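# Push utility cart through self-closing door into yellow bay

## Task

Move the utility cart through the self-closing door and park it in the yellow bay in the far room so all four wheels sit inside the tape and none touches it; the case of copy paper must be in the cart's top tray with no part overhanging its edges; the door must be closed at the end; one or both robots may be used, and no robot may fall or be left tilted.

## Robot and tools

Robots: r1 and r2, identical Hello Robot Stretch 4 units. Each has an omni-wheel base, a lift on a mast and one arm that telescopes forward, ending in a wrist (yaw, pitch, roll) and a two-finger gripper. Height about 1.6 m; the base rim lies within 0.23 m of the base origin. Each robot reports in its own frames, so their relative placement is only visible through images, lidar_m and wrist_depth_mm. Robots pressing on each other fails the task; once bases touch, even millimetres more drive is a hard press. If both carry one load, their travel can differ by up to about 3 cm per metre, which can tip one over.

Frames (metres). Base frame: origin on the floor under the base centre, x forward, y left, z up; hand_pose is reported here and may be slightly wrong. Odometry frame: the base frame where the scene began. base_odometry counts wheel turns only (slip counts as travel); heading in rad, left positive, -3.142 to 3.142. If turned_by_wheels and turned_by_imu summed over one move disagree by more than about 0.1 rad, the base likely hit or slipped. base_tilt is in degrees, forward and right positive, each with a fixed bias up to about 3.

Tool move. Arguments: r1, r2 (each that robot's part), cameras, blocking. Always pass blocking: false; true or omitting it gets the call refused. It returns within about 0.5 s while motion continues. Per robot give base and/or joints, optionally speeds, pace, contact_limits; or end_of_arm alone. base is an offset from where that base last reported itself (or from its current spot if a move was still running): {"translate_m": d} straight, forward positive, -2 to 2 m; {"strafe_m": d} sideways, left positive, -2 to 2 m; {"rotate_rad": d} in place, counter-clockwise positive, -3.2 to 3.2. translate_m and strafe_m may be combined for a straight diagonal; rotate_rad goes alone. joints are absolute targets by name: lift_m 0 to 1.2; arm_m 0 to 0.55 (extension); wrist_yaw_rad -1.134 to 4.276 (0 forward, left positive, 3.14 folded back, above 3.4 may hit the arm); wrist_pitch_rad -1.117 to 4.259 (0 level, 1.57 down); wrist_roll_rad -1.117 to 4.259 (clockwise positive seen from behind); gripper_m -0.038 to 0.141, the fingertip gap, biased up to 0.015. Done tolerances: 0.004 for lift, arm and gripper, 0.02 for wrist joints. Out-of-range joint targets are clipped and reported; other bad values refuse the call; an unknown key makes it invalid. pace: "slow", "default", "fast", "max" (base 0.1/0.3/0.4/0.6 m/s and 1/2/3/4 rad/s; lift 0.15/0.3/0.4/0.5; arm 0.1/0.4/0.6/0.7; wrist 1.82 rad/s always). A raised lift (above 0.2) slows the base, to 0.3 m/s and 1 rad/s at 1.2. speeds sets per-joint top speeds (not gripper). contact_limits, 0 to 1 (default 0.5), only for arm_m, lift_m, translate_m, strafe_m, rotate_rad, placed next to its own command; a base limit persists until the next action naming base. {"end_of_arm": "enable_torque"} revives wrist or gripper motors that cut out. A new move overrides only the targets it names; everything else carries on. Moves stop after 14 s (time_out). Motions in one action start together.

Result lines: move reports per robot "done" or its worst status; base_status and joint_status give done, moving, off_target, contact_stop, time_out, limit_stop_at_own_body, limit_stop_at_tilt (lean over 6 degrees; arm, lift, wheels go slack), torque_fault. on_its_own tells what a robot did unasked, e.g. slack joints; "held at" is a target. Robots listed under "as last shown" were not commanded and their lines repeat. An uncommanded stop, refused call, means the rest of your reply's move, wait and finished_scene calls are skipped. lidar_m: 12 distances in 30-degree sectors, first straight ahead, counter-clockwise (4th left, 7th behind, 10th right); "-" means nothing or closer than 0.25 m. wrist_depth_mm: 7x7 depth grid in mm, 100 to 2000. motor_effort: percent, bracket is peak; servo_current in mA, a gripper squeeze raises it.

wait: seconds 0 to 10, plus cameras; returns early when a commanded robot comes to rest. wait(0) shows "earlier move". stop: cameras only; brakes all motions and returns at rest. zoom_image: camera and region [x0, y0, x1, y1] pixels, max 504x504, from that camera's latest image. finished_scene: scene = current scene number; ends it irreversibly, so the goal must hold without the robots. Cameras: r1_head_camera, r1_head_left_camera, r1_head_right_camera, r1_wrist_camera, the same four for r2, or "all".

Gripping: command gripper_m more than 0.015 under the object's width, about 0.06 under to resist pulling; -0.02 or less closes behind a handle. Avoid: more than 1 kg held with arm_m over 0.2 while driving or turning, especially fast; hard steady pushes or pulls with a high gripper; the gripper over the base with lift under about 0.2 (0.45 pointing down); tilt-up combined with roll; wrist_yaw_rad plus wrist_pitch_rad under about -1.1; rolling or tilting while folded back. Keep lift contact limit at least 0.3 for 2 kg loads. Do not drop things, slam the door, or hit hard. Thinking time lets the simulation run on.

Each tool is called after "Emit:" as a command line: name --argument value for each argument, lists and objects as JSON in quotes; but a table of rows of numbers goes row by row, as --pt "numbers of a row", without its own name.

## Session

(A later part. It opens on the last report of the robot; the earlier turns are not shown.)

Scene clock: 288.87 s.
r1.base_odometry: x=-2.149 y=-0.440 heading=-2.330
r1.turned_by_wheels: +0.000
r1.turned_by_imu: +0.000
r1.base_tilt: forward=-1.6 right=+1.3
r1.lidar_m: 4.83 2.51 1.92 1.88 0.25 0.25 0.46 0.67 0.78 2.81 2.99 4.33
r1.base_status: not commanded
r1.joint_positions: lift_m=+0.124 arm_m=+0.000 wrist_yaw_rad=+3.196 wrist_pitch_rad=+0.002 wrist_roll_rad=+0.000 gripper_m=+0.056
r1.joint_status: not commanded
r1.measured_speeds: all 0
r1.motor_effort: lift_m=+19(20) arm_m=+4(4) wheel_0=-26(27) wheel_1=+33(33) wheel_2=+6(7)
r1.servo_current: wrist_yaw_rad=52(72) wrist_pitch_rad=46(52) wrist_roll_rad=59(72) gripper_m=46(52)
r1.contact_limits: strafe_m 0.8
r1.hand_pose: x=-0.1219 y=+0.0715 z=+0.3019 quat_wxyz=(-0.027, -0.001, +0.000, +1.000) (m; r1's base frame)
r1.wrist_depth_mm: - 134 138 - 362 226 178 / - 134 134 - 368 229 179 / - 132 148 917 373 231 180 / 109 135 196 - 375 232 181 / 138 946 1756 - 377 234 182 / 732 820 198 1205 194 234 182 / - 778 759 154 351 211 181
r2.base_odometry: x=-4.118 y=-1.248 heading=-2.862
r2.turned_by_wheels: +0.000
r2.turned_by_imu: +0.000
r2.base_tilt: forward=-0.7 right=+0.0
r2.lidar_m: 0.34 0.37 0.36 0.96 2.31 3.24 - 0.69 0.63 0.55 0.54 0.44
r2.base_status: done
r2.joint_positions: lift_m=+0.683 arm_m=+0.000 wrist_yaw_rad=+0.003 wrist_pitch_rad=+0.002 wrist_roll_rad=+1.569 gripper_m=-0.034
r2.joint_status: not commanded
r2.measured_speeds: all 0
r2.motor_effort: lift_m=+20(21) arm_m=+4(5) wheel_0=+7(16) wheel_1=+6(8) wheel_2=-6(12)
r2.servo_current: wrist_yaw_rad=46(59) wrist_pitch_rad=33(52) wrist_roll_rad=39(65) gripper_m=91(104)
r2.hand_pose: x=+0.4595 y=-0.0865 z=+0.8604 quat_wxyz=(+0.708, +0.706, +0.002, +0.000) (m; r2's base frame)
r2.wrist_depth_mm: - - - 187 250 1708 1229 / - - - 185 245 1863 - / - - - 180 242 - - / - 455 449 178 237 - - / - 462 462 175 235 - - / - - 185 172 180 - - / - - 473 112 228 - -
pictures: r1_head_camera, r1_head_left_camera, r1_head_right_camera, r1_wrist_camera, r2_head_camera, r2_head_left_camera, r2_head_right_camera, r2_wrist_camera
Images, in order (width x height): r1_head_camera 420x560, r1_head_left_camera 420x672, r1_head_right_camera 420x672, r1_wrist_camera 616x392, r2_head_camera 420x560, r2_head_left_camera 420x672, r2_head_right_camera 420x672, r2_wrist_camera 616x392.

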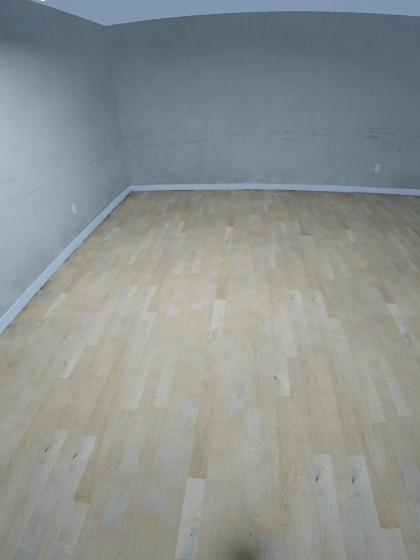

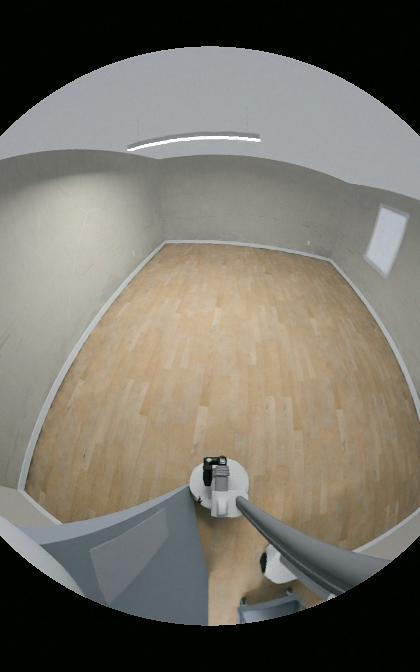

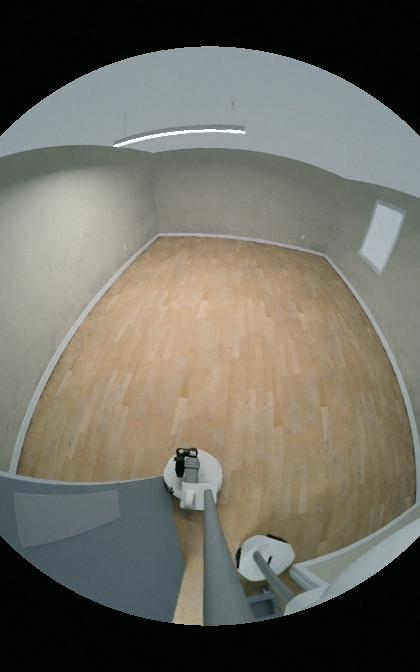

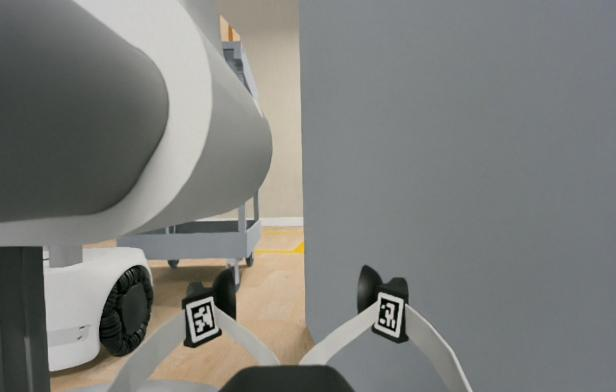

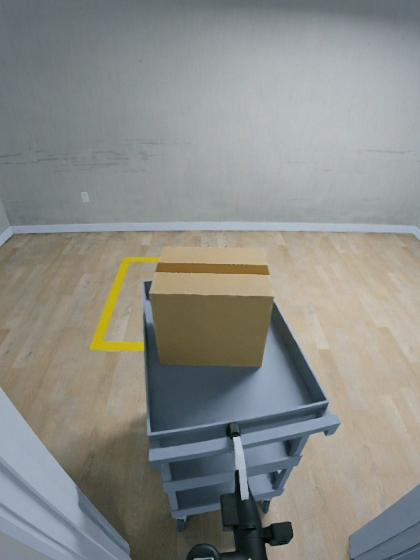

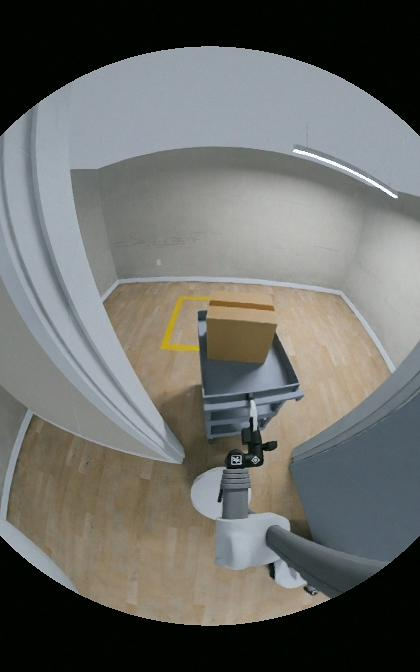

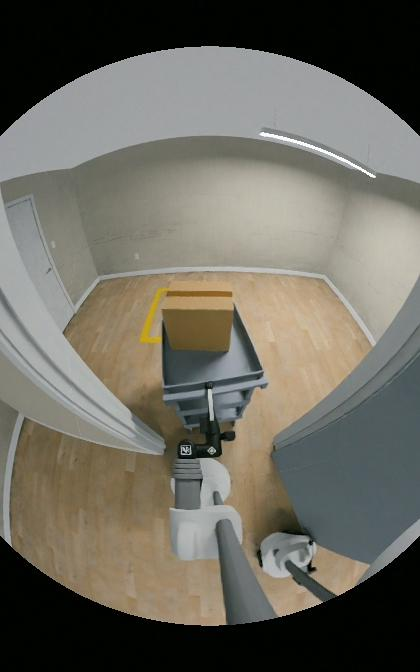

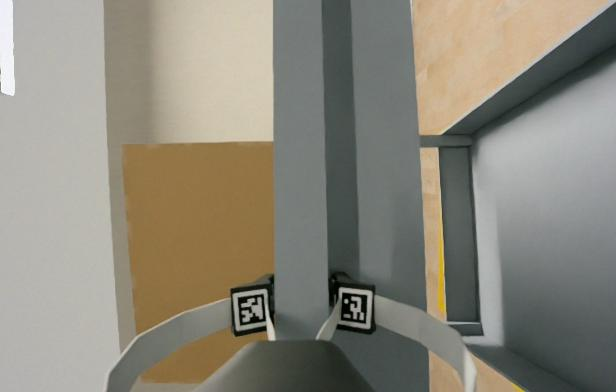

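Emit:
move --blocking false --r2 '{"base":{"translate_m":0.4,"strafe_m":-0.07},"pace":"slow"}' --cameras '[]'

Emit:
wait --seconds 8 --cameras '["r2_head_camera","r2_head_left_camera","r2_head_right_camera"]'

Scene clock: 293.13 s.
move: r2 moving
r1: as last shown
r1.lidar_m: 4.87 2.53 1.92 1.90 0.25 0.25 0.48 0.69 0.81 2.82 3.02 4.39
r1.motor_effort: lift_m=+19(20) arm_m=+4(4) wheel_0=-27(27) wheel_1=+33(33) wheel_2=+6(7)
r1.servo_current: wrist_yaw_rad=46(65) wrist_pitch_rad=46(46) wrist_roll_rad=52(52) gripper_m=39(46)
r1.contact_limits: strafe_m 0.8
r1.wrist_depth_mm: - 134 138 - 362 227 177 / - 134 134 - 366 229 178 / - 132 148 904 370 231 180 / 110 135 196 - 377 232 181 / 138 917 1756 - 377 234 182 / 741 809 198 1205 195 233 182 / - 778 759 154 351 210 182
r2.base_odometry: x=-4.131 y=-1.250 heading=-2.862
r2.turned_by_wheels: +0.001
r2.turned_by_imu: +0.001
r2.base_tilt: forward=-0.7 right=+0.1
r2.lidar_m: 0.36 0.39 0.34 0.91 2.33 3.24 - 0.68 0.64 0.54 0.57 0.46
r2.base_status: translate_m moving; strafe_m moving
r2.joint_positions: lift_m=+0.683 arm_m=+0.000 wrist_yaw_rad=+0.003 wrist_pitch_rad=+0.002 wrist_roll_rad=+1.569 gripper_m=-0.034
r2.measured_speeds: translate_m=+0.048 strafe_m=-0.008 rotate_rad=-0.003 lift_m=+0.000 arm_m=+0.000 wrist_yaw_rad=+0.000 wrist_pitch_rad=+0.000 wrist_roll_rad=+0.000
r2.motor_effort: lift_m=+20(20) arm_m=+5(5) wheel_0=+10(15) wheel_1=+8(8) wheel_2=-9(12)
r2.servo_current: wrist_yaw_rad=46(52) wrist_pitch_rad=39(46) wrist_roll_rad=52(52) gripper_m=91(98)
r2.hand_pose: x=+0.4595 y=-0.0865 z=+0.8604 quat_wxyz=(+0.708, +0.706, +0.002, +0.000) (m; r2's base frame)
r2.wrist_depth_mm: - - - 189 249 1756 1255 / - - - 184 247 1921 - / - - - 181 241 - - / - 455 449 179 237 - - / - 462 462 175 235 - - / - - 185 172 180 - - / - 477 477 112 228 - -
pictures: none

Scene clock: 297.97 s.
earlier move: r2 done
r1.base_odometry: x=-2.149 y=-0.440 heading=-2.330
r1.turned_by_wheels: +0.000
r1.turned_by_imu: +0.000
r1.base_tilt: forward=-1.6 right=+1.3
r1.lidar_m: 4.86 2.54 1.93 1.90 0.25 0.25 0.47 0.99 1.46 2.82 3.00 4.33
r1.joint_positions: lift_m=+0.124 arm_m=+0.000 wrist_yaw_rad=+3.196 wrist_pitch_rad=+0.002 wrist_roll_rad=+0.000 gripper_m=+0.056
r1.motor_effort: lift_m=+19(20) arm_m=+4(4) wheel_0=-27(27) wheel_1=+33(33) wheel_2=+7(7)
r1.servo_current: wrist_yaw_rad=33(65) wrist_pitch_rad=46(52) wrist_roll_rad=39(78) gripper_m=39(46)
r1.contact_limits: strafe_m 0.8
r1.hand_pose: x=-0.1219 y=+0.0715 z=+0.3019 quat_wxyz=(-0.027, -0.001, +0.000, +1.000) (m; r1's base frame)
r1.wrist_depth_mm: - 134 138 - 362 227 178 / - 134 134 - 368 229 178 / - 132 148 917 370 230 179 / 110 135 196 - 373 232 181 / 137 1098 1229 1983 377 234 182 / - 1118 198 1229 195 234 182 / - 809 759 154 353 210 182
r2.base_odometry: x=-4.522 y=-1.291 heading=-2.862
r2.turned_by_wheels: +0.000
r2.turned_by_imu: +0.001
r2.base_tilt: forward=-0.7 right=+0.1
r2.lidar_m: 0.35 0.35 2.34 0.32 0.33 3.34 - 0.80 0.52 0.49 2.57 0.45
r2.base_status: done
r2.joint_positions: lift_m=+0.683 arm_m=+0.000 wrist_yaw_rad=+0.003 wrist_pitch_rad=+0.002 wrist_roll_rad=+1.569 gripper_m=-0.034
r2.motor_effort: lift_m=+20(21) arm_m=+4(5) wheel_0=+6(15) wheel_1=+5(8) wheel_2=-6(12)
r2.servo_current: wrist_yaw_rad=52(59) wrist_pitch_rad=46(52) wrist_roll_rad=65(65) gripper_m=91(104)
r2.hand_pose: x=+0.4595 y=-0.0865 z=+0.8604 quat_wxyz=(+0.708, +0.706, +0.002, +0.000) (m; r2's base frame)
r2.wrist_depth_mm: - - - 204 271 1708 1205 / - - - 197 263 1756 - / - - - 190 251 - - / - 455 452 183 245 - - / - 455 459 178 236 - - / - 459 186 171 180 - - / - 459 455 112 224 - -
wait: 4.83 of 8 s (r2 has come to rest)
pictures: r2_head_camera, r2_head_left_camera, r2_head_right_camera

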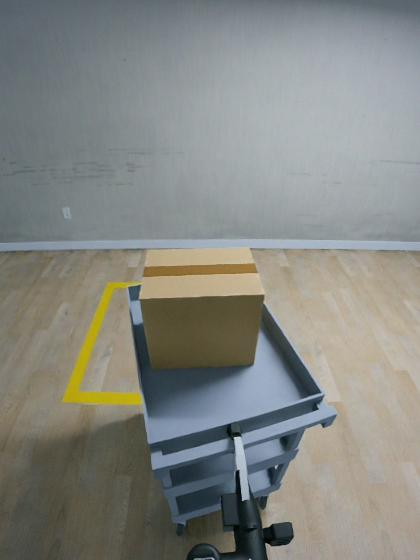

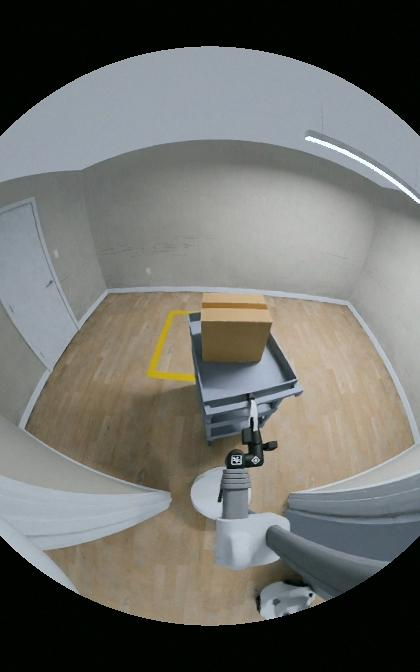

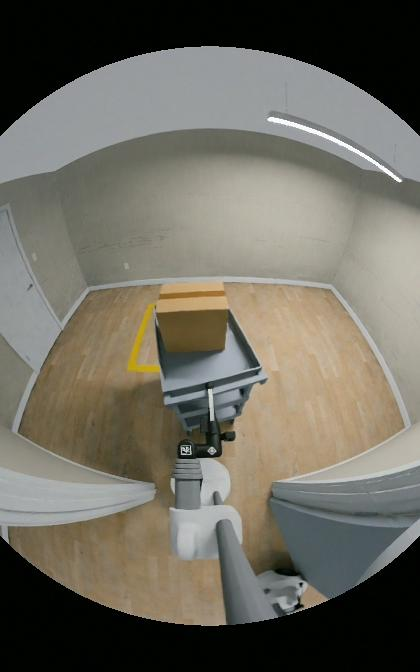

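Emit:
move --blocking false --r2 '{"base":{"translate_m":0.4,"strafe_m":-0.05},"pace":"slow"}' --cameras '[]'

Emit:
wait --seconds 8 --cameras '["r2_head_camera","r2_head_left_camera","r2_head_right_camera"]'

Scene clock: 305.57 s.
move: r2 moving
r1: as last shown
r1.lidar_m: 4.86 2.52 1.94 1.90 0.25 0.25 0.48 1.02 1.44 2.83 3.02 4.37
r1.motor_effort: lift_m=+19(20) arm_m=+4(4) wheel_0=-26(27) wheel_1=+33(33) wheel_2=+7(7)
r1.servo_current: wrist_yaw_rad=39(59) wrist_pitch_rad=46(52) wrist_roll_rad=33(59) gripper_m=46(46)
r1.contact_limits: strafe_m 0.8
r1.wrist_depth_mm: - 134 138 - 362 226 177 / - 134 134 - 366 229 178 / - 132 148 917 370 231 180 / 109 135 196 - 375 232 181 / 137 1118 1229 1983 377 233 181 / - 1098 198 1205 194 234 182 / - 820 759 154 351 210 182
r2.base_odometry: x=-4.534 y=-1.293 heading=-2.862
r2.turned_by_wheels: +0.000
r2.turned_by_imu: +0.001
r2.base_tilt: forward=-0.7 right=+0.1
r2.lidar_m: 0.35 0.35 2.34 0.32 0.36 3.33 1.19 0.79 0.50 0.47 2.57 0.44
r2.base_status: translate_m moving; strafe_m moving
r2.joint_positions: lift_m=+0.683 arm_m=+0.000 wrist_yaw_rad=+0.003 wrist_pitch_rad=+0.002 wrist_roll_rad=+1.569 gripper_m=-0.034
r2.measured_speeds: translate_m=+0.049 strafe_m=-0.006 rotate_rad=+0.001 lift_m=+0.000 arm_m=+0.000 wrist_yaw_rad=-0.001 wrist_pitch_rad=+0.000 wrist_roll_rad=+0.000
r2.motor_effort: lift_m=+20(20) arm_m=+4(5) wheel_0=+9(11) wheel_1=+7(7) wheel_2=-12(13)
r2.servo_current: wrist_yaw_rad=46(59) wrist_pitch_rad=39(46) wrist_roll_rad=46(52) gripper_m=91(98)
r2.hand_pose: x=+0.4595 y=-0.0866 z=+0.8604 quat_wxyz=(+0.708, +0.706, +0.002, +0.000) (m; r2's base frame)
r2.wrist_depth_mm: - - - 206 273 1756 1205 / - - - 198 262 1756 - / - - - 190 253 - - / - 455 455 183 245 - - / - 455 452 178 236 - - / - 459 185 171 180 - - / - 459 455 112 224 - -
pictures: none

Scene clock: 310.37 s.
earlier move: r2 done
r1.base_odometry: x=-2.149 y=-0.440 heading=-2.330
r1.turned_by_wheels: +0.000
r1.turned_by_imu: +0.000
r1.base_tilt: forward=-1.6 right=+1.3
r1.lidar_m: 4.86 2.55 1.94 1.91 0.25 0.25 0.46 1.31 1.48 2.82 3.02 4.36
r1.joint_positions: lift_m=+0.124 arm_m=+0.000 wrist_yaw_rad=+3.196 wrist_pitch_rad=+0.002 wrist_roll_rad=+0.000 gripper_m=+0.056
r1.motor_effort: lift_m=+19(20) arm_m=+4(4) wheel_0=-26(27) wheel_1=+33(33) wheel_2=+6(7)
r1.servo_current: wrist_yaw_rad=72(72) wrist_pitch_rad=39(59) wrist_roll_rad=59(72) gripper_m=46(46)
r1.contact_limits: strafe_m 0.8
r1.hand_pose: x=-0.1219 y=+0.0715 z=+0.3019 quat_wxyz=(-0.027, -0.001, +0.000, +1.000) (m; r1's base frame)
r1.wrist_depth_mm: - 134 138 - 362 227 177 / - 134 134 - 366 229 178 / - 132 148 917 370 231 180 / 110 135 210 - 375 232 181 / 137 - 1537 - 377 234 182 / - 1229 198 1205 194 234 182 / - 820 759 154 351 210 182
r2.base_odometry: x=-4.920 y=-1.354 heading=-2.862
r2.turned_by_wheels: +0.000
r2.turned_by_imu: +0.000
r2.base_tilt: forward=-0.7 right=+0.1
r2.lidar_m: 0.33 0.40 2.35 1.53 0.60 0.58 1.33 0.67 0.66 1.98 2.52 0.44
r2.base_status: done
r2.joint_positions: lift_m=+0.683 arm_m=+0.000 wrist_yaw_rad=-0.001 wrist_pitch_rad=+0.002 wrist_roll_rad=+1.569 gripper_m=-0.034
r2.motor_effort: lift_m=+20(21) arm_m=+4(5) wheel_0=+4(14) wheel_1=+4(8) wheel_2=-9(13)
r2.servo_current: wrist_yaw_rad=46(65) wrist_pitch_rad=46(52) wrist_roll_rad=46(72) gripper_m=98(104)
r2.hand_pose: x=+0.4592 y=-0.0876 z=+0.8604 quat_wxyz=(+0.708, +0.706, +0.001, -0.001) (m; r2's base frame)
r2.wrist_depth_mm: - - - 225 300 1499 1098 / - - - 212 282 1756 - / - - - 200 264 - - / - - 462 191 251 - - / - 462 455 180 238 - - / - 455 183 172 179 - - / - 449 442 112 219 - -
wait: 4.80 of 8 s (r2 has come to rest)
pictures: r2_head_camera, r2_head_left_camera, r2_head_right_camera

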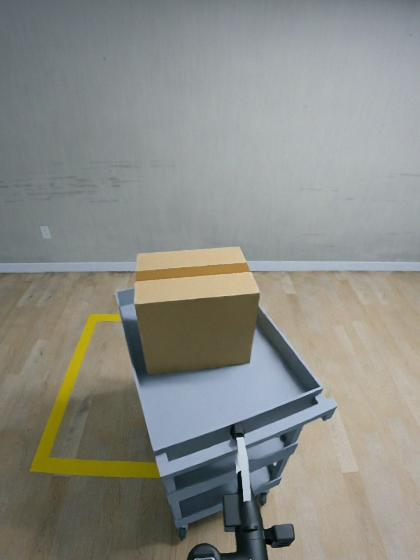

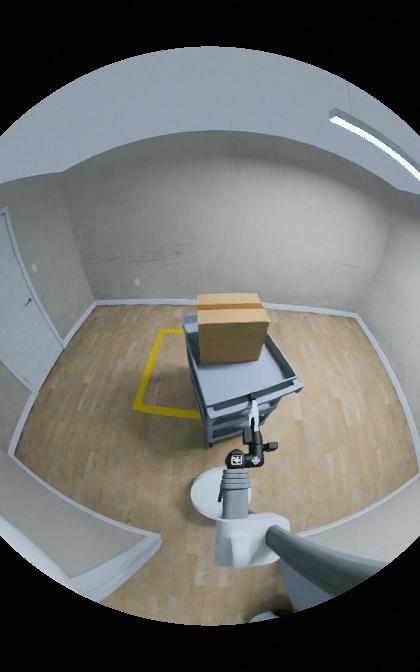

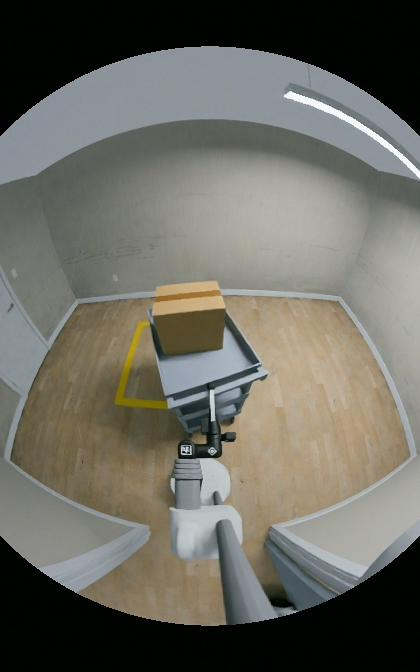

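Emit:
move --blocking false --r2 '{"base":{"translate_m":0.32,"strafe_m":0.06},"pace":"slow"}' --cameras '[]'

Emit:
wait --seconds 8 --cameras '["r2_head_camera","r2_head_left_camera","r2_head_right_camera"]'

Scene clock: 317.60 s.
move: r2 moving
r1: as last shown
r1.lidar_m: 4.82 2.50 1.92 1.88 0.25 0.25 0.49 1.28 1.46 2.81 3.00 4.37
r1.motor_effort: lift_m=+19(20) arm_m=+4(4) wheel_0=-27(27) wheel_1=+33(33) wheel_2=+6(7)
r1.servo_current: wrist_yaw_rad=33(65) wrist_pitch_rad=46(46) wrist_roll_rad=46(59) gripper_m=39(46)
r1.contact_limits: strafe_m 0.8
r1.wrist_depth_mm: - 134 138 - 362 226 177 / - 134 134 - 366 229 179 / - 132 148 917 373 231 180 / 109 135 210 - 375 232 181 / 137 - 1499 - 377 233 182 / - 1229 198 1205 194 234 182 / - 809 759 154 351 211 182
r2.base_odometry: x=-4.931 y=-1.359 heading=-2.863
r2.turned_by_wheels: +0.000
r2.turned_by_imu: +0.000
r2.base_tilt: forward=-0.8 right=+0.1
r2.lidar_m: 0.33 0.47 2.33 1.62 0.60 0.59 1.36 0.66 0.64 2.02 2.53 0.45
r2.base_status: translate_m moving; strafe_m moving
r2.joint_positions: lift_m=+0.683 arm_m=+0.000 wrist_yaw_rad=-0.003 wrist_pitch_rad=+0.002 wrist_roll_rad=+1.569 gripper_m=-0.034
r2.measured_speeds: translate_m=+0.048 strafe_m=+0.009 rotate_rad=-0.003 lift_m=+0.000 arm_m=+0.000 wrist_yaw_rad=-0.011 wrist_pitch_rad=+0.000 wrist_roll_rad=+0.000
r2.motor_effort: lift_m=+20(20) arm_m=+5(5) wheel_0=-1(10) wheel_1=+7(8) wheel_2=-14(14)
r2.servo_current: wrist_yaw_rad=46(59) wrist_pitch_rad=39(46) wrist_roll_rad=46(59) gripper_m=91(98)
r2.hand_pose: x=+0.4590 y=-0.0883 z=+0.8604 quat_wxyz=(+0.708, +0.706, +0.000, -0.002) (m; r2's base frame)
r2.wrist_depth_mm: - - - 227 304 1464 1098 / - - - 213 281 1808 - / - - - 201 263 - - / - - 466 191 251 - - / - 462 455 180 239 - - / - 452 185 170 179 - - / - 442 445 112 220 - -
pictures: none

Scene clock: 321.63 s.
earlier move: r2 done
r1.base_odometry: x=-2.149 y=-0.440 heading=-2.330
r1.turned_by_wheels: +0.000
r1.turned_by_imu: +0.000
r1.base_tilt: forward=-1.6 right=+1.3
r1.lidar_m: 4.85 2.52 1.96 1.88 0.25 0.25 0.46 1.30 1.44 2.80 3.01 4.39
r1.joint_positions: lift_m=+0.124 arm_m=+0.000 wrist_yaw_rad=+3.196 wrist_pitch_rad=+0.002 wrist_roll_rad=+0.000 gripper_m=+0.056
r1.motor_effort: lift_m=+20(20) arm_m=+4(4) wheel_0=-27(27) wheel_1=+33(33) wheel_2=+6(7)
r1.servo_current: wrist_yaw_rad=52(72) wrist_pitch_rad=33(52) wrist_roll_rad=59(65) gripper_m=46(52)
r1.contact_limits: strafe_m 0.8
r1.hand_pose: x=-0.1219 y=+0.0715 z=+0.3019 quat_wxyz=(-0.027, -0.001, +0.000, +1.000) (m; r1's base frame)
r1.wrist_depth_mm: - 134 138 - 362 227 177 / - 134 134 - 366 229 179 / - 132 148 917 370 230 180 / 109 135 196 - 375 232 181 / 137 - 1863 - 377 233 182 / - 1229 198 1229 194 234 182 / - 809 759 154 351 210 182
r2.base_odometry: x=-5.211 y=-1.499 heading=-2.862
r2.turned_by_wheels: +0.000
r2.turned_by_imu: -0.001
r2.base_tilt: forward=-0.7 right=+0.1
r2.lidar_m: 0.34 2.12 2.29 2.22 1.05 0.80 1.69 0.92 1.09 2.46 2.62 0.46
r2.base_status: done
r2.joint_positions: lift_m=+0.683 arm_m=+0.000 wrist_yaw_rad=-0.006 wrist_pitch_rad=+0.002 wrist_roll_rad=+1.569 gripper_m=-0.034
r2.motor_effort: lift_m=+20(21) arm_m=+4(5) wheel_0=-1(10) wheel_1=+4(8) wheel_2=-7(16)
r2.servo_current: wrist_yaw_rad=46(65) wrist_pitch_rad=46(46) wrist_roll_rad=39(65) gripper_m=98(98)
r2.hand_pose: x=+0.4587 y=-0.0891 z=+0.8604 quat_wxyz=(+0.708, +0.706, -0.001, -0.003) (m; r2's base frame)
r2.wrist_depth_mm: - - - 204 271 1708 1205 / - - - 198 262 1756 - / - - - 189 251 - - / - 455 459 183 243 - - / - 459 455 178 236 - - / - 459 185 172 180 - - / - 140 455 112 223 - -
wait: 4.03 of 8 s (r2 has come to rest)
pictures: r2_head_camera, r2_head_left_camera, r2_head_right_camera

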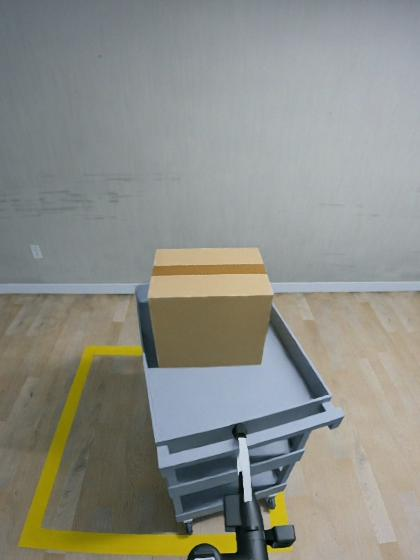

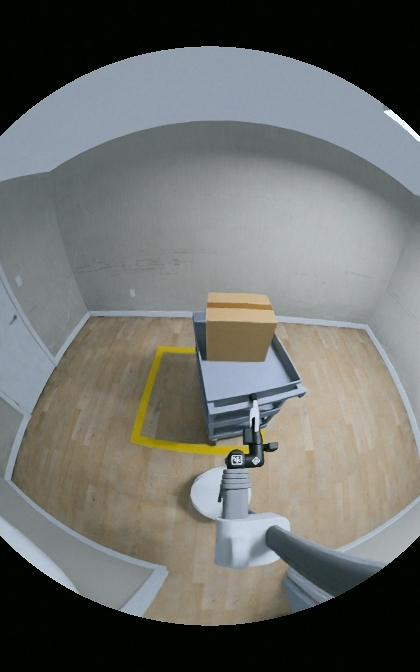

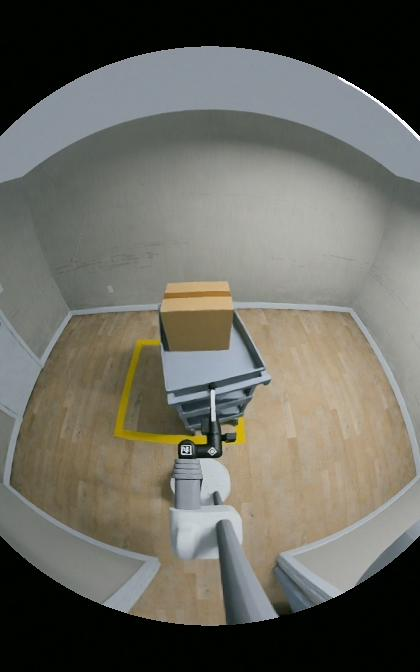

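Emit:
move --blocking false --r2 '{"base":{"translate_m":0.02,"strafe_m":-0.13},"pace":"slow"}' --cameras '[]'

Emit:
wait --seconds 5 --cameras '[]'

Emit:
move --blocking false --r2 '{"base":{"translate_m":0.3},"pace":"slow"}' --cameras '[]'

Emit:
wait --seconds 7 --cameras '["r2_head_camera","r2_head_left_camera","r2_head_right_camera"]'

Scene clock: 333.17 s.
move: r2 moving
r1: as last shown
r1.lidar_m: 4.86 2.53 1.93 1.88 0.25 0.25 0.44 1.29 1.47 2.81 3.02 4.35
r1.motor_effort: lift_m=+19(20) arm_m=+4(4) wheel_0=-27(27) wheel_1=+33(33) wheel_2=+6(7)
r1.servo_current: wrist_yaw_rad=65(65) wrist_pitch_rad=46(46) wrist_roll_rad=39(59) gripper_m=52(52)
r1.contact_limits: strafe_m 0.8
r1.wrist_depth_mm: - 134 138 - 359 226 178 / - 134 134 - 366 229 178 / - 132 148 931 373 231 179 / 109 135 196 - 375 232 181 / 137 - 1808 - 377 233 182 / - 1255 198 1229 194 234 182 / - 809 768 154 351 210 182
r2.base_odometry: x=-5.216 y=-1.487 heading=-2.863
r2.turned_by_wheels: +0.000
r2.turned_by_imu: +0.000
r2.base_tilt: forward=-0.7 right=+0.1
r2.lidar_m: 0.33 0.36 2.31 2.21 1.03 0.80 1.69 0.92 1.10 2.46 2.57 0.43
r2.base_status: translate_m moving; strafe_m moving
r2.joint_positions: lift_m=+0.683 arm_m=+0.000 wrist_yaw_rad=-0.003 wrist_pitch_rad=+0.002 wrist_roll_rad=+1.569 gripper_m=-0.034
r2.measured_speeds: translate_m=+0.007 strafe_m=-0.052 rotate_rad=-0.002 lift_m=+0.000 arm_m=+0.000 wrist_yaw_rad=+0.017 wrist_pitch_rad=+0.000 wrist_roll_rad=+0.000
r2.motor_effort: lift_m=+20(20) arm_m=+4(5) wheel_0=+11(11) wheel_1=-6(7) wheel_2=-6(10)
r2.servo_current: wrist_yaw_rad=39(59) wrist_pitch_rad=39(46) wrist_roll_rad=39(59) gripper_m=91(98)
r2.hand_pose: x=+0.4590 y=-0.0884 z=+0.8604 quat_wxyz=(+0.708, +0.706, +0.000, -0.002) (m; r2's base frame)
r2.wrist_depth_mm: - - - 202 268 1708 1205 / - - - 197 259 1756 - / - - - 189 252 - - / - 455 459 183 243 - - / - 455 452 178 236 - - / - 459 184 171 180 - - / - 141 455 112 225 - -
pictures: none

Scene clock: 335.20 s.
earlier move: r2 done
r1.base_odometry: x=-2.149 y=-0.440 heading=-2.330
r1.turned_by_wheels: +0.000
r1.turned_by_imu: +0.000
r1.base_tilt: forward=-1.6 right=+1.3
r1.lidar_m: 4.87 2.53 1.95 1.88 0.25 0.25 0.47 1.28 1.46 2.82 3.03 4.36
r1.joint_positions: lift_m=+0.124 arm_m=+0.000 wrist_yaw_rad=+3.196 wrist_pitch_rad=+0.002 wrist_roll_rad=+0.000 gripper_m=+0.056
r1.motor_effort: lift_m=+19(20) arm_m=+4(4) wheel_0=-27(27) wheel_1=+33(33) wheel_2=+6(7)
r1.servo_current: wrist_yaw_rad=52(65) wrist_pitch_rad=39(46) wrist_roll_rad=65(65) gripper_m=46(52)
r1.contact_limits: strafe_m 0.8
r1.hand_pose: x=-0.1219 y=+0.0715 z=+0.3019 quat_wxyz=(-0.027, -0.001, +0.000, +1.000) (m; r1's base frame)
r1.wrist_depth_mm: - 134 134 - 362 226 177 / - 134 134 - 366 229 178 / - 132 148 931 370 231 180 / 109 135 196 - 375 232 181 / 137 - 1808 1921 375 233 182 / - 1229 198 1205 194 234 182 / - 820 768 154 351 211 181
r2.base_odometry: x=-5.265 y=-1.380 heading=-2.862
r2.turned_by_wheels: +0.000
r2.turned_by_imu: +0.001
r2.base_tilt: forward=-0.7 right=+0.1
r2.lidar_m: 0.31 0.32 2.42 2.30 1.08 0.90 1.65 0.88 1.14 2.33 2.47 0.44
r2.base_status: done
r2.joint_positions: lift_m=+0.683 arm_m=+0.000 wrist_yaw_rad=+0.007 wrist_pitch_rad=+0.002 wrist_roll_rad=+1.569 gripper_m=-0.034
r2.motor_effort: lift_m=+20(21) arm_m=+4(5) wheel_0=+8(15) wheel_1=-4(8) wheel_2=-1(10)
r2.servo_current: wrist_yaw_rad=39(65) wrist_pitch_rad=46(52) wrist_roll_rad=39(59) gripper_m=91(98)
r2.hand_pose: x=+0.4598 y=-0.0855 z=+0.8604 quat_wxyz=(+0.708, +0.706, +0.003, +0.002) (m; r2's base frame)
r2.wrist_depth_mm: - - - 233 314 338 334 / - - - 215 283 1808 1308 / - - - 203 268 1756 - / - 466 466 192 254 - - / - 455 459 182 241 - - / - 449 185 171 180 - - / - 147 445 112 218 - -
wait: 2.03 of 5 s (r2 has come to rest)
pictures: none

Scene clock: 335.70 s.
move: r2 moving
r1: as last shown
r1.lidar_m: 4.86 2.54 1.94 1.89 0.25 0.25 0.46 1.27 1.45 2.82 3.01 4.38
r1.servo_current: wrist_yaw_rad=39(72) wrist_pitch_rad=39(52) wrist_roll_rad=52(65) gripper_m=46(46)
r1.contact_limits: strafe_m 0.8
r1.wrist_depth_mm: - 134 134 - 362 226 177 / - 134 134 - 368 229 178 / - 132 148 917 373 230 180 / 110 135 196 - 375 232 181 / 137 - 1863 1921 375 234 182 / - 1229 198 1205 194 234 182 / - 809 759 154 351 210 182
r2.base_odometry: x=-5.277 y=-1.384 heading=-2.862
r2.turned_by_wheels: +0.000
r2.turned_by_imu: +0.000
r2.base_tilt: forward=-0.7 right=+0.1
r2.lidar_m: 0.32 0.36 2.41 2.31 1.07 0.90 1.64 0.89 1.17 2.31 2.45 0.44
r2.base_status: translate_m moving
r2.joint_positions: lift_m=+0.683 arm_m=+0.000 wrist_yaw_rad=+0.002 wrist_pitch_rad=+0.002 wrist_roll_rad=+1.569 gripper_m=-0.034
r2.measured_speeds: translate_m=+0.049 strafe_m=+0.001 rotate_rad=-0.006 lift_m=+0.000 arm_m=+0.000 wrist_yaw_rad=-0.027 wrist_pitch_rad=+0.000 wrist_roll_rad=+0.000
r2.motor_effort: lift_m=+20(20) arm_m=+4(5) wheel_0=+8(15) wheel_1=+7(8) wheel_2=-10(12)
r2.servo_current: wrist_yaw_rad=52(59) wrist_pitch_rad=39(46) wrist_roll_rad=52(52) gripper_m=91(98)
r2.hand_pose: x=+0.4594 y=-0.0868 z=+0.8604 quat_wxyz=(+0.708, +0.706, +0.002, +0.000) (m; r2's base frame)
r2.wrist_depth_mm: - - - 236 322 327 334 / - - - 220 291 1808 1255 / - - - 206 271 1756 - / - - 466 193 255 - - / - 459 459 182 241 - - / - 445 185 170 180 - - / - 147 439 112 216 - -
pictures: none

Scene clock: 339.47 s.
earlier move: r2 done
r1.base_odometry: x=-2.149 y=-0.440 heading=-2.330
r1.turned_by_wheels: +0.000
r1.turned_by_imu: +0.000
r1.base_tilt: forward=-1.6 right=+1.3
r1.lidar_m: 4.86 2.51 1.94 1.87 0.25 0.25 0.45 1.29 1.46 2.82 3.03 4.36
r1.joint_positions: lift_m=+0.124 arm_m=+0.000 wrist_yaw_rad=+3.196 wrist_pitch_rad=+0.002 wrist_roll_rad=+0.000 gripper_m=+0.056
r1.motor_effort: lift_m=+19(20) arm_m=+4(5) wheel_0=-27(27) wheel_1=+33(33) wheel_2=+6(7)
r1.servo_current: wrist_yaw_rad=59(72) wrist_pitch_rad=39(52) wrist_roll_rad=59(72) gripper_m=52(52)
r1.contact_limits: strafe_m 0.8
r1.hand_pose: x=-0.1219 y=+0.0715 z=+0.3019 quat_wxyz=(-0.027, -0.001, +0.000, +1.000) (m; r1's base frame)
r1.wrist_depth_mm: - 134 138 - 362 227 177 / - 134 134 - 366 229 178 / - 132 148 917 370 231 180 / 110 135 211 - 375 232 181 / 137 - - - 377 233 182 / - 1229 198 1229 194 233 182 / - 809 759 154 351 210 182
r2.base_odometry: x=-5.554 y=-1.462 heading=-2.863
r2.turned_by_wheels: -0.001
r2.turned_by_imu: -0.002
r2.base_tilt: forward=-0.6 right=+0.1
r2.lidar_m: 0.32 0.45 2.38 2.33 1.49 1.15 1.96 1.16 1.55 2.35 2.39 0.46
r2.base_status: done
r2.joint_positions: lift_m=+0.683 arm_m=+0.000 wrist_yaw_rad=-0.010 wrist_pitch_rad=+0.002 wrist_roll_rad=+1.569 gripper_m=-0.034
r2.motor_effort: lift_m=+20(20) arm_m=+5(5) wheel_0=+0(15) wheel_1=+3(8) wheel_2=-10(19)
r2.servo_current: wrist_yaw_rad=59(78) wrist_pitch_rad=39(46) wrist_roll_rad=46(65) gripper_m=91(98)
r2.hand_pose: x=+0.4584 y=-0.0902 z=+0.8604 quat_wxyz=(+0.708, +0.706, -0.003, -0.004) (m; r2's base frame)
r2.wrist_depth_mm: - - - 243 327 330 336 / - - - 221 293 1537 1281 / - - - 206 273 1499 - / - - 469 192 254 - - / - 459 455 181 239 - - / - 449 182 168 179 - - / - 141 433 112 213 - -
wait: 3.77 of 7 s (r2 has come to rest)
pictures: r2_head_camera, r2_head_left_camera, r2_head_right_camera

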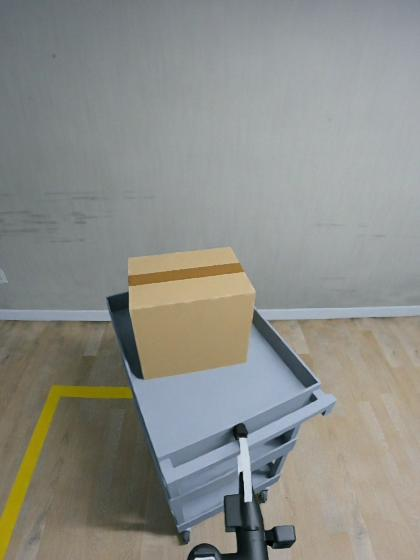

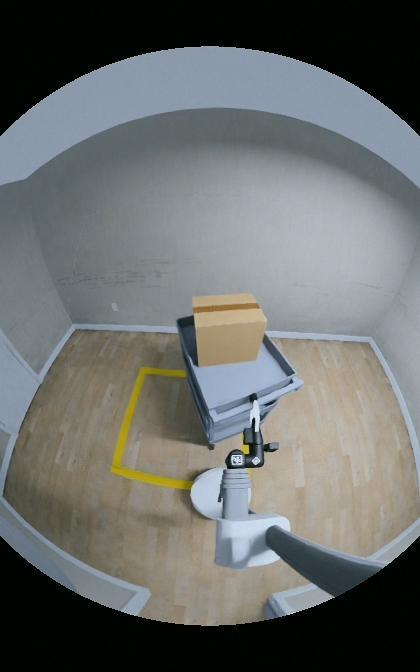

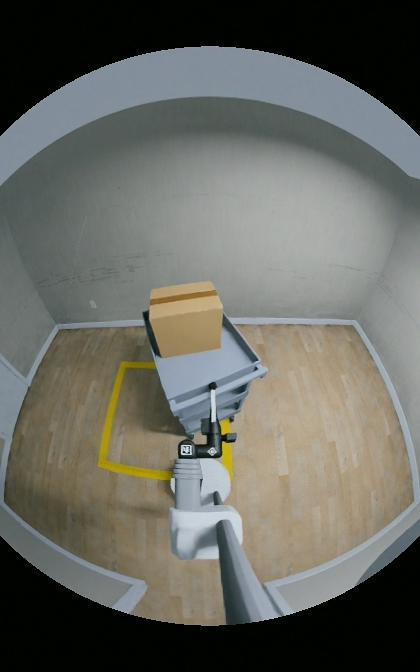

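Emit:
move --blocking false --r2 '{"base":{"strafe_m":0.5},"pace":"slow"}' --cameras '[]'

Emit:
wait --seconds 9 --cameras '["r2_head_camera","r2_head_left_camera","r2_head_right_camera"]'

Scene clock: 350.70 s.
move: r2 moving
r1: as last shown
r1.lidar_m: 4.84 2.49 1.94 1.88 0.25 0.25 0.50 1.29 1.42 2.82 3.03 4.39
r1.motor_effort: lift_m=+19(20) arm_m=+4(4) wheel_0=-26(27) wheel_1=+33(33) wheel_2=+6(7)
r1.servo_current: wrist_yaw_rad=52(72) wrist_pitch_rad=46(46) wrist_roll_rad=39(59) gripper_m=39(46)
r1.contact_limits: strafe_m 0.8
r1.wrist_depth_mm: - 134 138 - 364 226 177 / - 134 134 - 366 229 178 / - 132 148 917 370 231 180 / 109 135 210 - 375 232 181 / 137 - - - 377 233 181 / - 1229 198 1229 194 234 182 / - 809 759 154 353 209 182
r2.base_odometry: x=-5.550 y=-1.476 heading=-2.864
r2.turned_by_wheels: -0.001
r2.turned_by_imu: +0.000
r2.base_tilt: forward=-0.7 right=+0.1
r2.lidar_m: 0.31 0.49 2.40 2.29 1.49 1.14 1.95 1.14 1.61 2.33 2.38 0.45
r2.base_status: strafe_m moving
r2.joint_positions: lift_m=+0.683 arm_m=+0.000 wrist_yaw_rad=-0.010 wrist_pitch_rad=+0.002 wrist_roll_rad=+1.569 gripper_m=-0.034
r2.measured_speeds: translate_m=+0.000 strafe_m=+0.057 rotate_rad=+0.000 lift_m=+0.000 arm_m=+0.000 wrist_yaw_rad=+0.000 wrist_pitch_rad=+0.000 wrist_roll_rad=+0.000
r2.motor_effort: lift_m=+20(21) arm_m=+5(5) wheel_0=-16(17) wheel_1=+7(8) wheel_2=-1(8)
r2.servo_current: wrist_yaw_rad=59(65) wrist_pitch_rad=39(46) wrist_roll_rad=46(59) gripper_m=85(98)
r2.hand_pose: x=+0.4584 y=-0.0902 z=+0.8604 quat_wxyz=(+0.708, +0.706, -0.003, -0.004) (m; r2's base frame)
r2.wrist_depth_mm: - - - 236 327 327 338 / - - - 219 290 1537 1281 / - - - 204 272 1499 - / - - 466 191 253 - - / - 455 459 180 238 - - / - 445 185 167 179 - - / - 141 436 112 213 - -
pictures: none

Scene clock: 356.33 s.
earlier move: r2 done
r1.base_odometry: x=-2.149 y=-0.440 heading=-2.330
r1.turned_by_wheels: +0.000
r1.turned_by_imu: +0.000
r1.base_tilt: forward=-1.6 right=+1.3
r1.lidar_m: 4.84 2.52 1.94 1.90 0.25 0.25 0.47 1.29 1.46 2.83 3.04 4.38
r1.joint_positions: lift_m=+0.124 arm_m=+0.000 wrist_yaw_rad=+3.196 wrist_pitch_rad=+0.002 wrist_roll_rad=+0.000 gripper_m=+0.056
r1.motor_effort: lift_m=+19(20) arm_m=+4(4) wheel_0=-27(27) wheel_1=+33(33) wheel_2=+7(7)
r1.servo_current: wrist_yaw_rad=59(78) wrist_pitch_rad=39(52) wrist_roll_rad=39(72) gripper_m=39(52)
r1.contact_limits: strafe_m 0.8
r1.hand_pose: x=-0.1219 y=+0.0715 z=+0.3019 quat_wxyz=(-0.027, -0.001, +0.000, +1.000) (m; r1's base frame)
r1.wrist_depth_mm: - 134 138 - 362 226 177 / - 134 134 - 366 229 178 / - 132 148 931 370 231 180 / 109 135 196 - 375 232 181 / 137 - - - 377 233 182 / - 1229 198 1205 195 234 182 / - 809 759 154 351 211 182
r2.base_odometry: x=-5.416 y=-1.943 heading=-2.863
r2.turned_by_wheels: +0.000
r2.turned_by_imu: -0.001
r2.base_tilt: forward=-0.7 right=+0.0
r2.lidar_m: 0.43 1.79 1.88 1.79 1.45 1.07 1.05 1.40 1.54 2.84 0.40 0.38
r2.base_status: done
r2.joint_positions: lift_m=+0.683 arm_m=+0.000 wrist_yaw_rad=-0.006 wrist_pitch_rad=+0.002 wrist_roll_rad=+1.569 gripper_m=-0.034
r2.motor_effort: lift_m=+20(21) arm_m=+4(5) wheel_0=-6(17) wheel_1=+1(8) wheel_2=-1(8)
r2.servo_current: wrist_yaw_rad=59(72) wrist_pitch_rad=39(46) wrist_roll_rad=39(65) gripper_m=91(98)
r2.hand_pose: x=+0.4587 y=-0.0891 z=+0.8604 quat_wxyz=(+0.708, +0.706, -0.001, -0.003) (m; r2's base frame)
r2.wrist_depth_mm: - 353 355 115 171 - - / - 389 389 - 182 - - / - 427 430 130 196 - - / - 480 484 142 209 - - / - - 521 153 227 1499 525 / - - 181 167 180 1537 480 / - - - 112 265 - 1229
wait: 5.63 of 9 s (r2 has come to rest)
pictures: r2_head_camera, r2_head_left_camera, r2_head_right_camera

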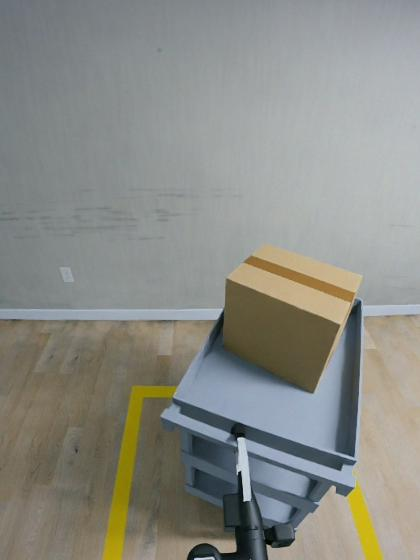

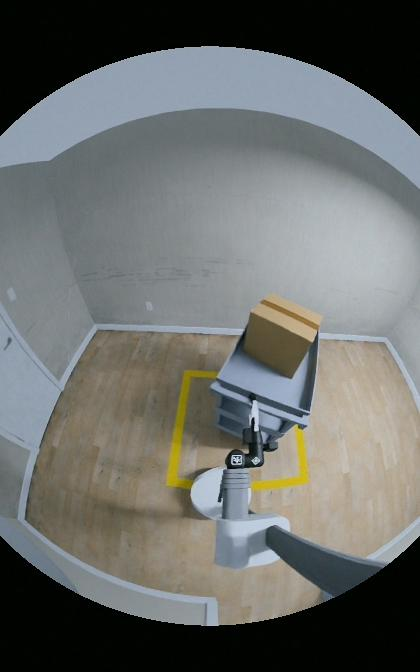

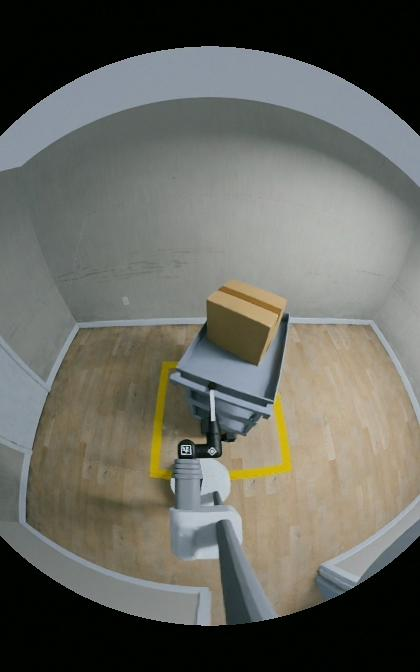

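Emit:
move --blocking false --r2 '{"base":{"translate_m":-0.55,"strafe_m":0.12},"pace":"slow"}' --cameras '[]'

Emit:
wait --seconds 9 --cameras '["r2_head_camera","r2_head_left_camera","r2_head_right_camera"]'

Scene clock: 363.60 s.
move: r2 moving
r1: as last shown
r1.lidar_m: 4.86 2.53 1.92 1.89 0.26 0.25 0.46 1.28 1.45 2.80 3.02 4.38
r1.motor_effort: lift_m=+19(19) arm_m=+4(4) wheel_0=-27(27) wheel_1=+33(33) wheel_2=+7(7)
r1.servo_current: wrist_yaw_rad=52(59) wrist_pitch_rad=46(52) wrist_roll_rad=33(52) gripper_m=39(46)
r1.contact_limits: strafe_m 0.8
r1.wrist_depth_mm: - 134 138 - 362 226 177 / - 134 134 - 368 229 178 / - 132 148 917 370 230 180 / 109 135 196 - 375 233 181 / 137 - - - 375 234 182 / - 1229 198 1229 195 234 182 / - 820 759 154 351 211 182
r2.base_odometry: x=-5.404 y=-1.942 heading=-2.864
r2.turned_by_wheels: +0.000
r2.turned_by_imu: +0.000
r2.base_tilt: forward=-0.6 right=+0.1
r2.lidar_m: 0.42 1.80 1.87 1.82 1.44 1.07 1.01 1.42 1.54 2.83 0.41 0.34
r2.base_status: translate_m moving; strafe_m moving
r2.joint_positions: lift_m=+0.683 arm_m=+0.000 wrist_yaw_rad=-0.005 wrist_pitch_rad=+0.002 wrist_roll_rad=+1.569 gripper_m=-0.034
r2.measured_speeds: translate_m=-0.049 strafe_m=+0.010 rotate_rad=+0.001 lift_m=+0.000 arm_m=+0.000 wrist_yaw_rad=+0.005 wrist_pitch_rad=+0.000 wrist_roll_rad=+0.000
r2.motor_effort: lift_m=+20(20) arm_m=+3(4) wheel_0=-9(12) wheel_1=-7(8) wheel_2=+12(13)
r2.servo_current: wrist_yaw_rad=46(59) wrist_pitch_rad=39(46) wrist_roll_rad=59(59) gripper_m=98(98)
r2.hand_pose: x=+0.4589 y=-0.0888 z=+0.8604 quat_wxyz=(+0.708, +0.706, -0.001, -0.002) (m; r2's base frame)
r2.wrist_depth_mm: - 359 355 115 171 - - / - 389 392 - 182 - - / - 430 433 131 195 - - / - 480 484 142 210 - - / - - - 154 226 1576 525 / - - 181 167 180 1576 480 / - - - 112 265 - 1229
pictures: none

Scene clock: 370.00 s.
earlier move: r2 done
r1.base_odometry: x=-2.149 y=-0.440 heading=-2.330
r1.turned_by_wheels: +0.000
r1.turned_by_imu: +0.000
r1.base_tilt: forward=-1.6 right=+1.3
r1.lidar_m: 4.86 2.50 1.93 1.90 0.25 0.25 0.48 1.28 1.43 2.82 3.02 4.38
r1.joint_positions: lift_m=+0.124 arm_m=+0.000 wrist_yaw_rad=+3.196 wrist_pitch_rad=+0.002 wrist_roll_rad=+0.000 gripper_m=+0.056
r1.motor_effort: lift_m=+19(20) arm_m=+4(5) wheel_0=-26(27) wheel_1=+33(33) wheel_2=+6(7)
r1.servo_current: wrist_yaw_rad=39(72) wrist_pitch_rad=46(52) wrist_roll_rad=52(72) gripper_m=46(46)
r1.contact_limits: strafe_m 0.8
r1.hand_pose: x=-0.1219 y=+0.0715 z=+0.3019 quat_wxyz=(-0.027, -0.001, +0.000, +1.000) (m; r1's base frame)
r1.wrist_depth_mm: - 134 138 - 359 226 177 / - 134 134 - 368 229 179 / - 132 148 917 370 230 180 / 109 135 196 - 375 232 181 / 137 1756 - - 377 233 182 / - 1229 198 1205 194 234 182 / - 809 759 154 351 210 182
r2.base_odometry: x=-4.855 y=-1.907 heading=-2.863
r2.turned_by_wheels: +0.001
r2.turned_by_imu: +0.003
r2.base_tilt: forward=-0.6 right=+0.1
r2.lidar_m: 0.40 2.38 1.78 1.70 0.69 0.52 0.48 1.54 1.17 2.24 3.10 0.39
r2.base_status: done
r2.joint_positions: lift_m=+0.683 arm_m=+0.000 wrist_yaw_rad=+0.005 wrist_pitch_rad=+0.002 wrist_roll_rad=+1.569 gripper_m=-0.034
r2.motor_effort: lift_m=+20(21) arm_m=-3(4) wheel_0=-2(13) wheel_1=-5(8) wheel_2=+9(15)
r2.servo_current: wrist_yaw_rad=52(59) wrist_pitch_rad=39(52) wrist_roll_rad=46(65) gripper_m=91(98)
r2.hand_pose: x=+0.4597 y=-0.0861 z=+0.8604 quat_wxyz=(+0.708, +0.706, +0.002, +0.001) (m; r2's base frame)
r2.wrist_depth_mm: - 379 433 137 192 - - / - 392 394 142 199 - - / - 436 427 147 208 - - / - 477 462 156 217 - - / - - 504 163 228 732 - / - - 185 170 180 1708 504 / - - - 112 245 1708 1205
wait: 6.40 of 9 s (r2 has come to rest)
pictures: r2_head_camera, r2_head_left_camera, r2_head_right_camera

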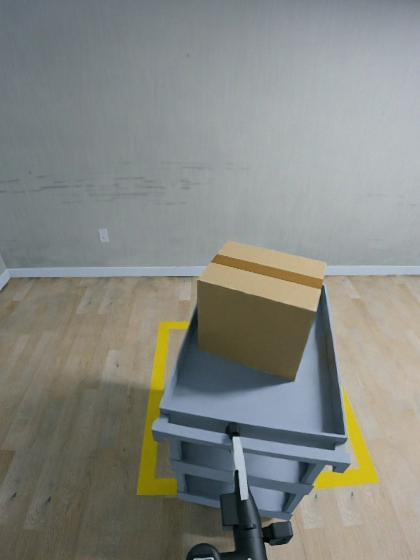

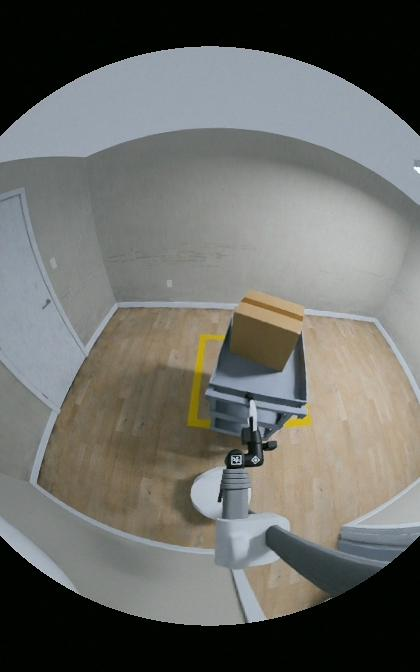

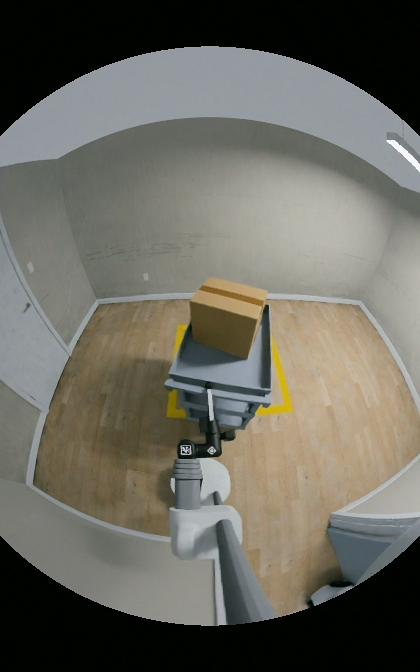

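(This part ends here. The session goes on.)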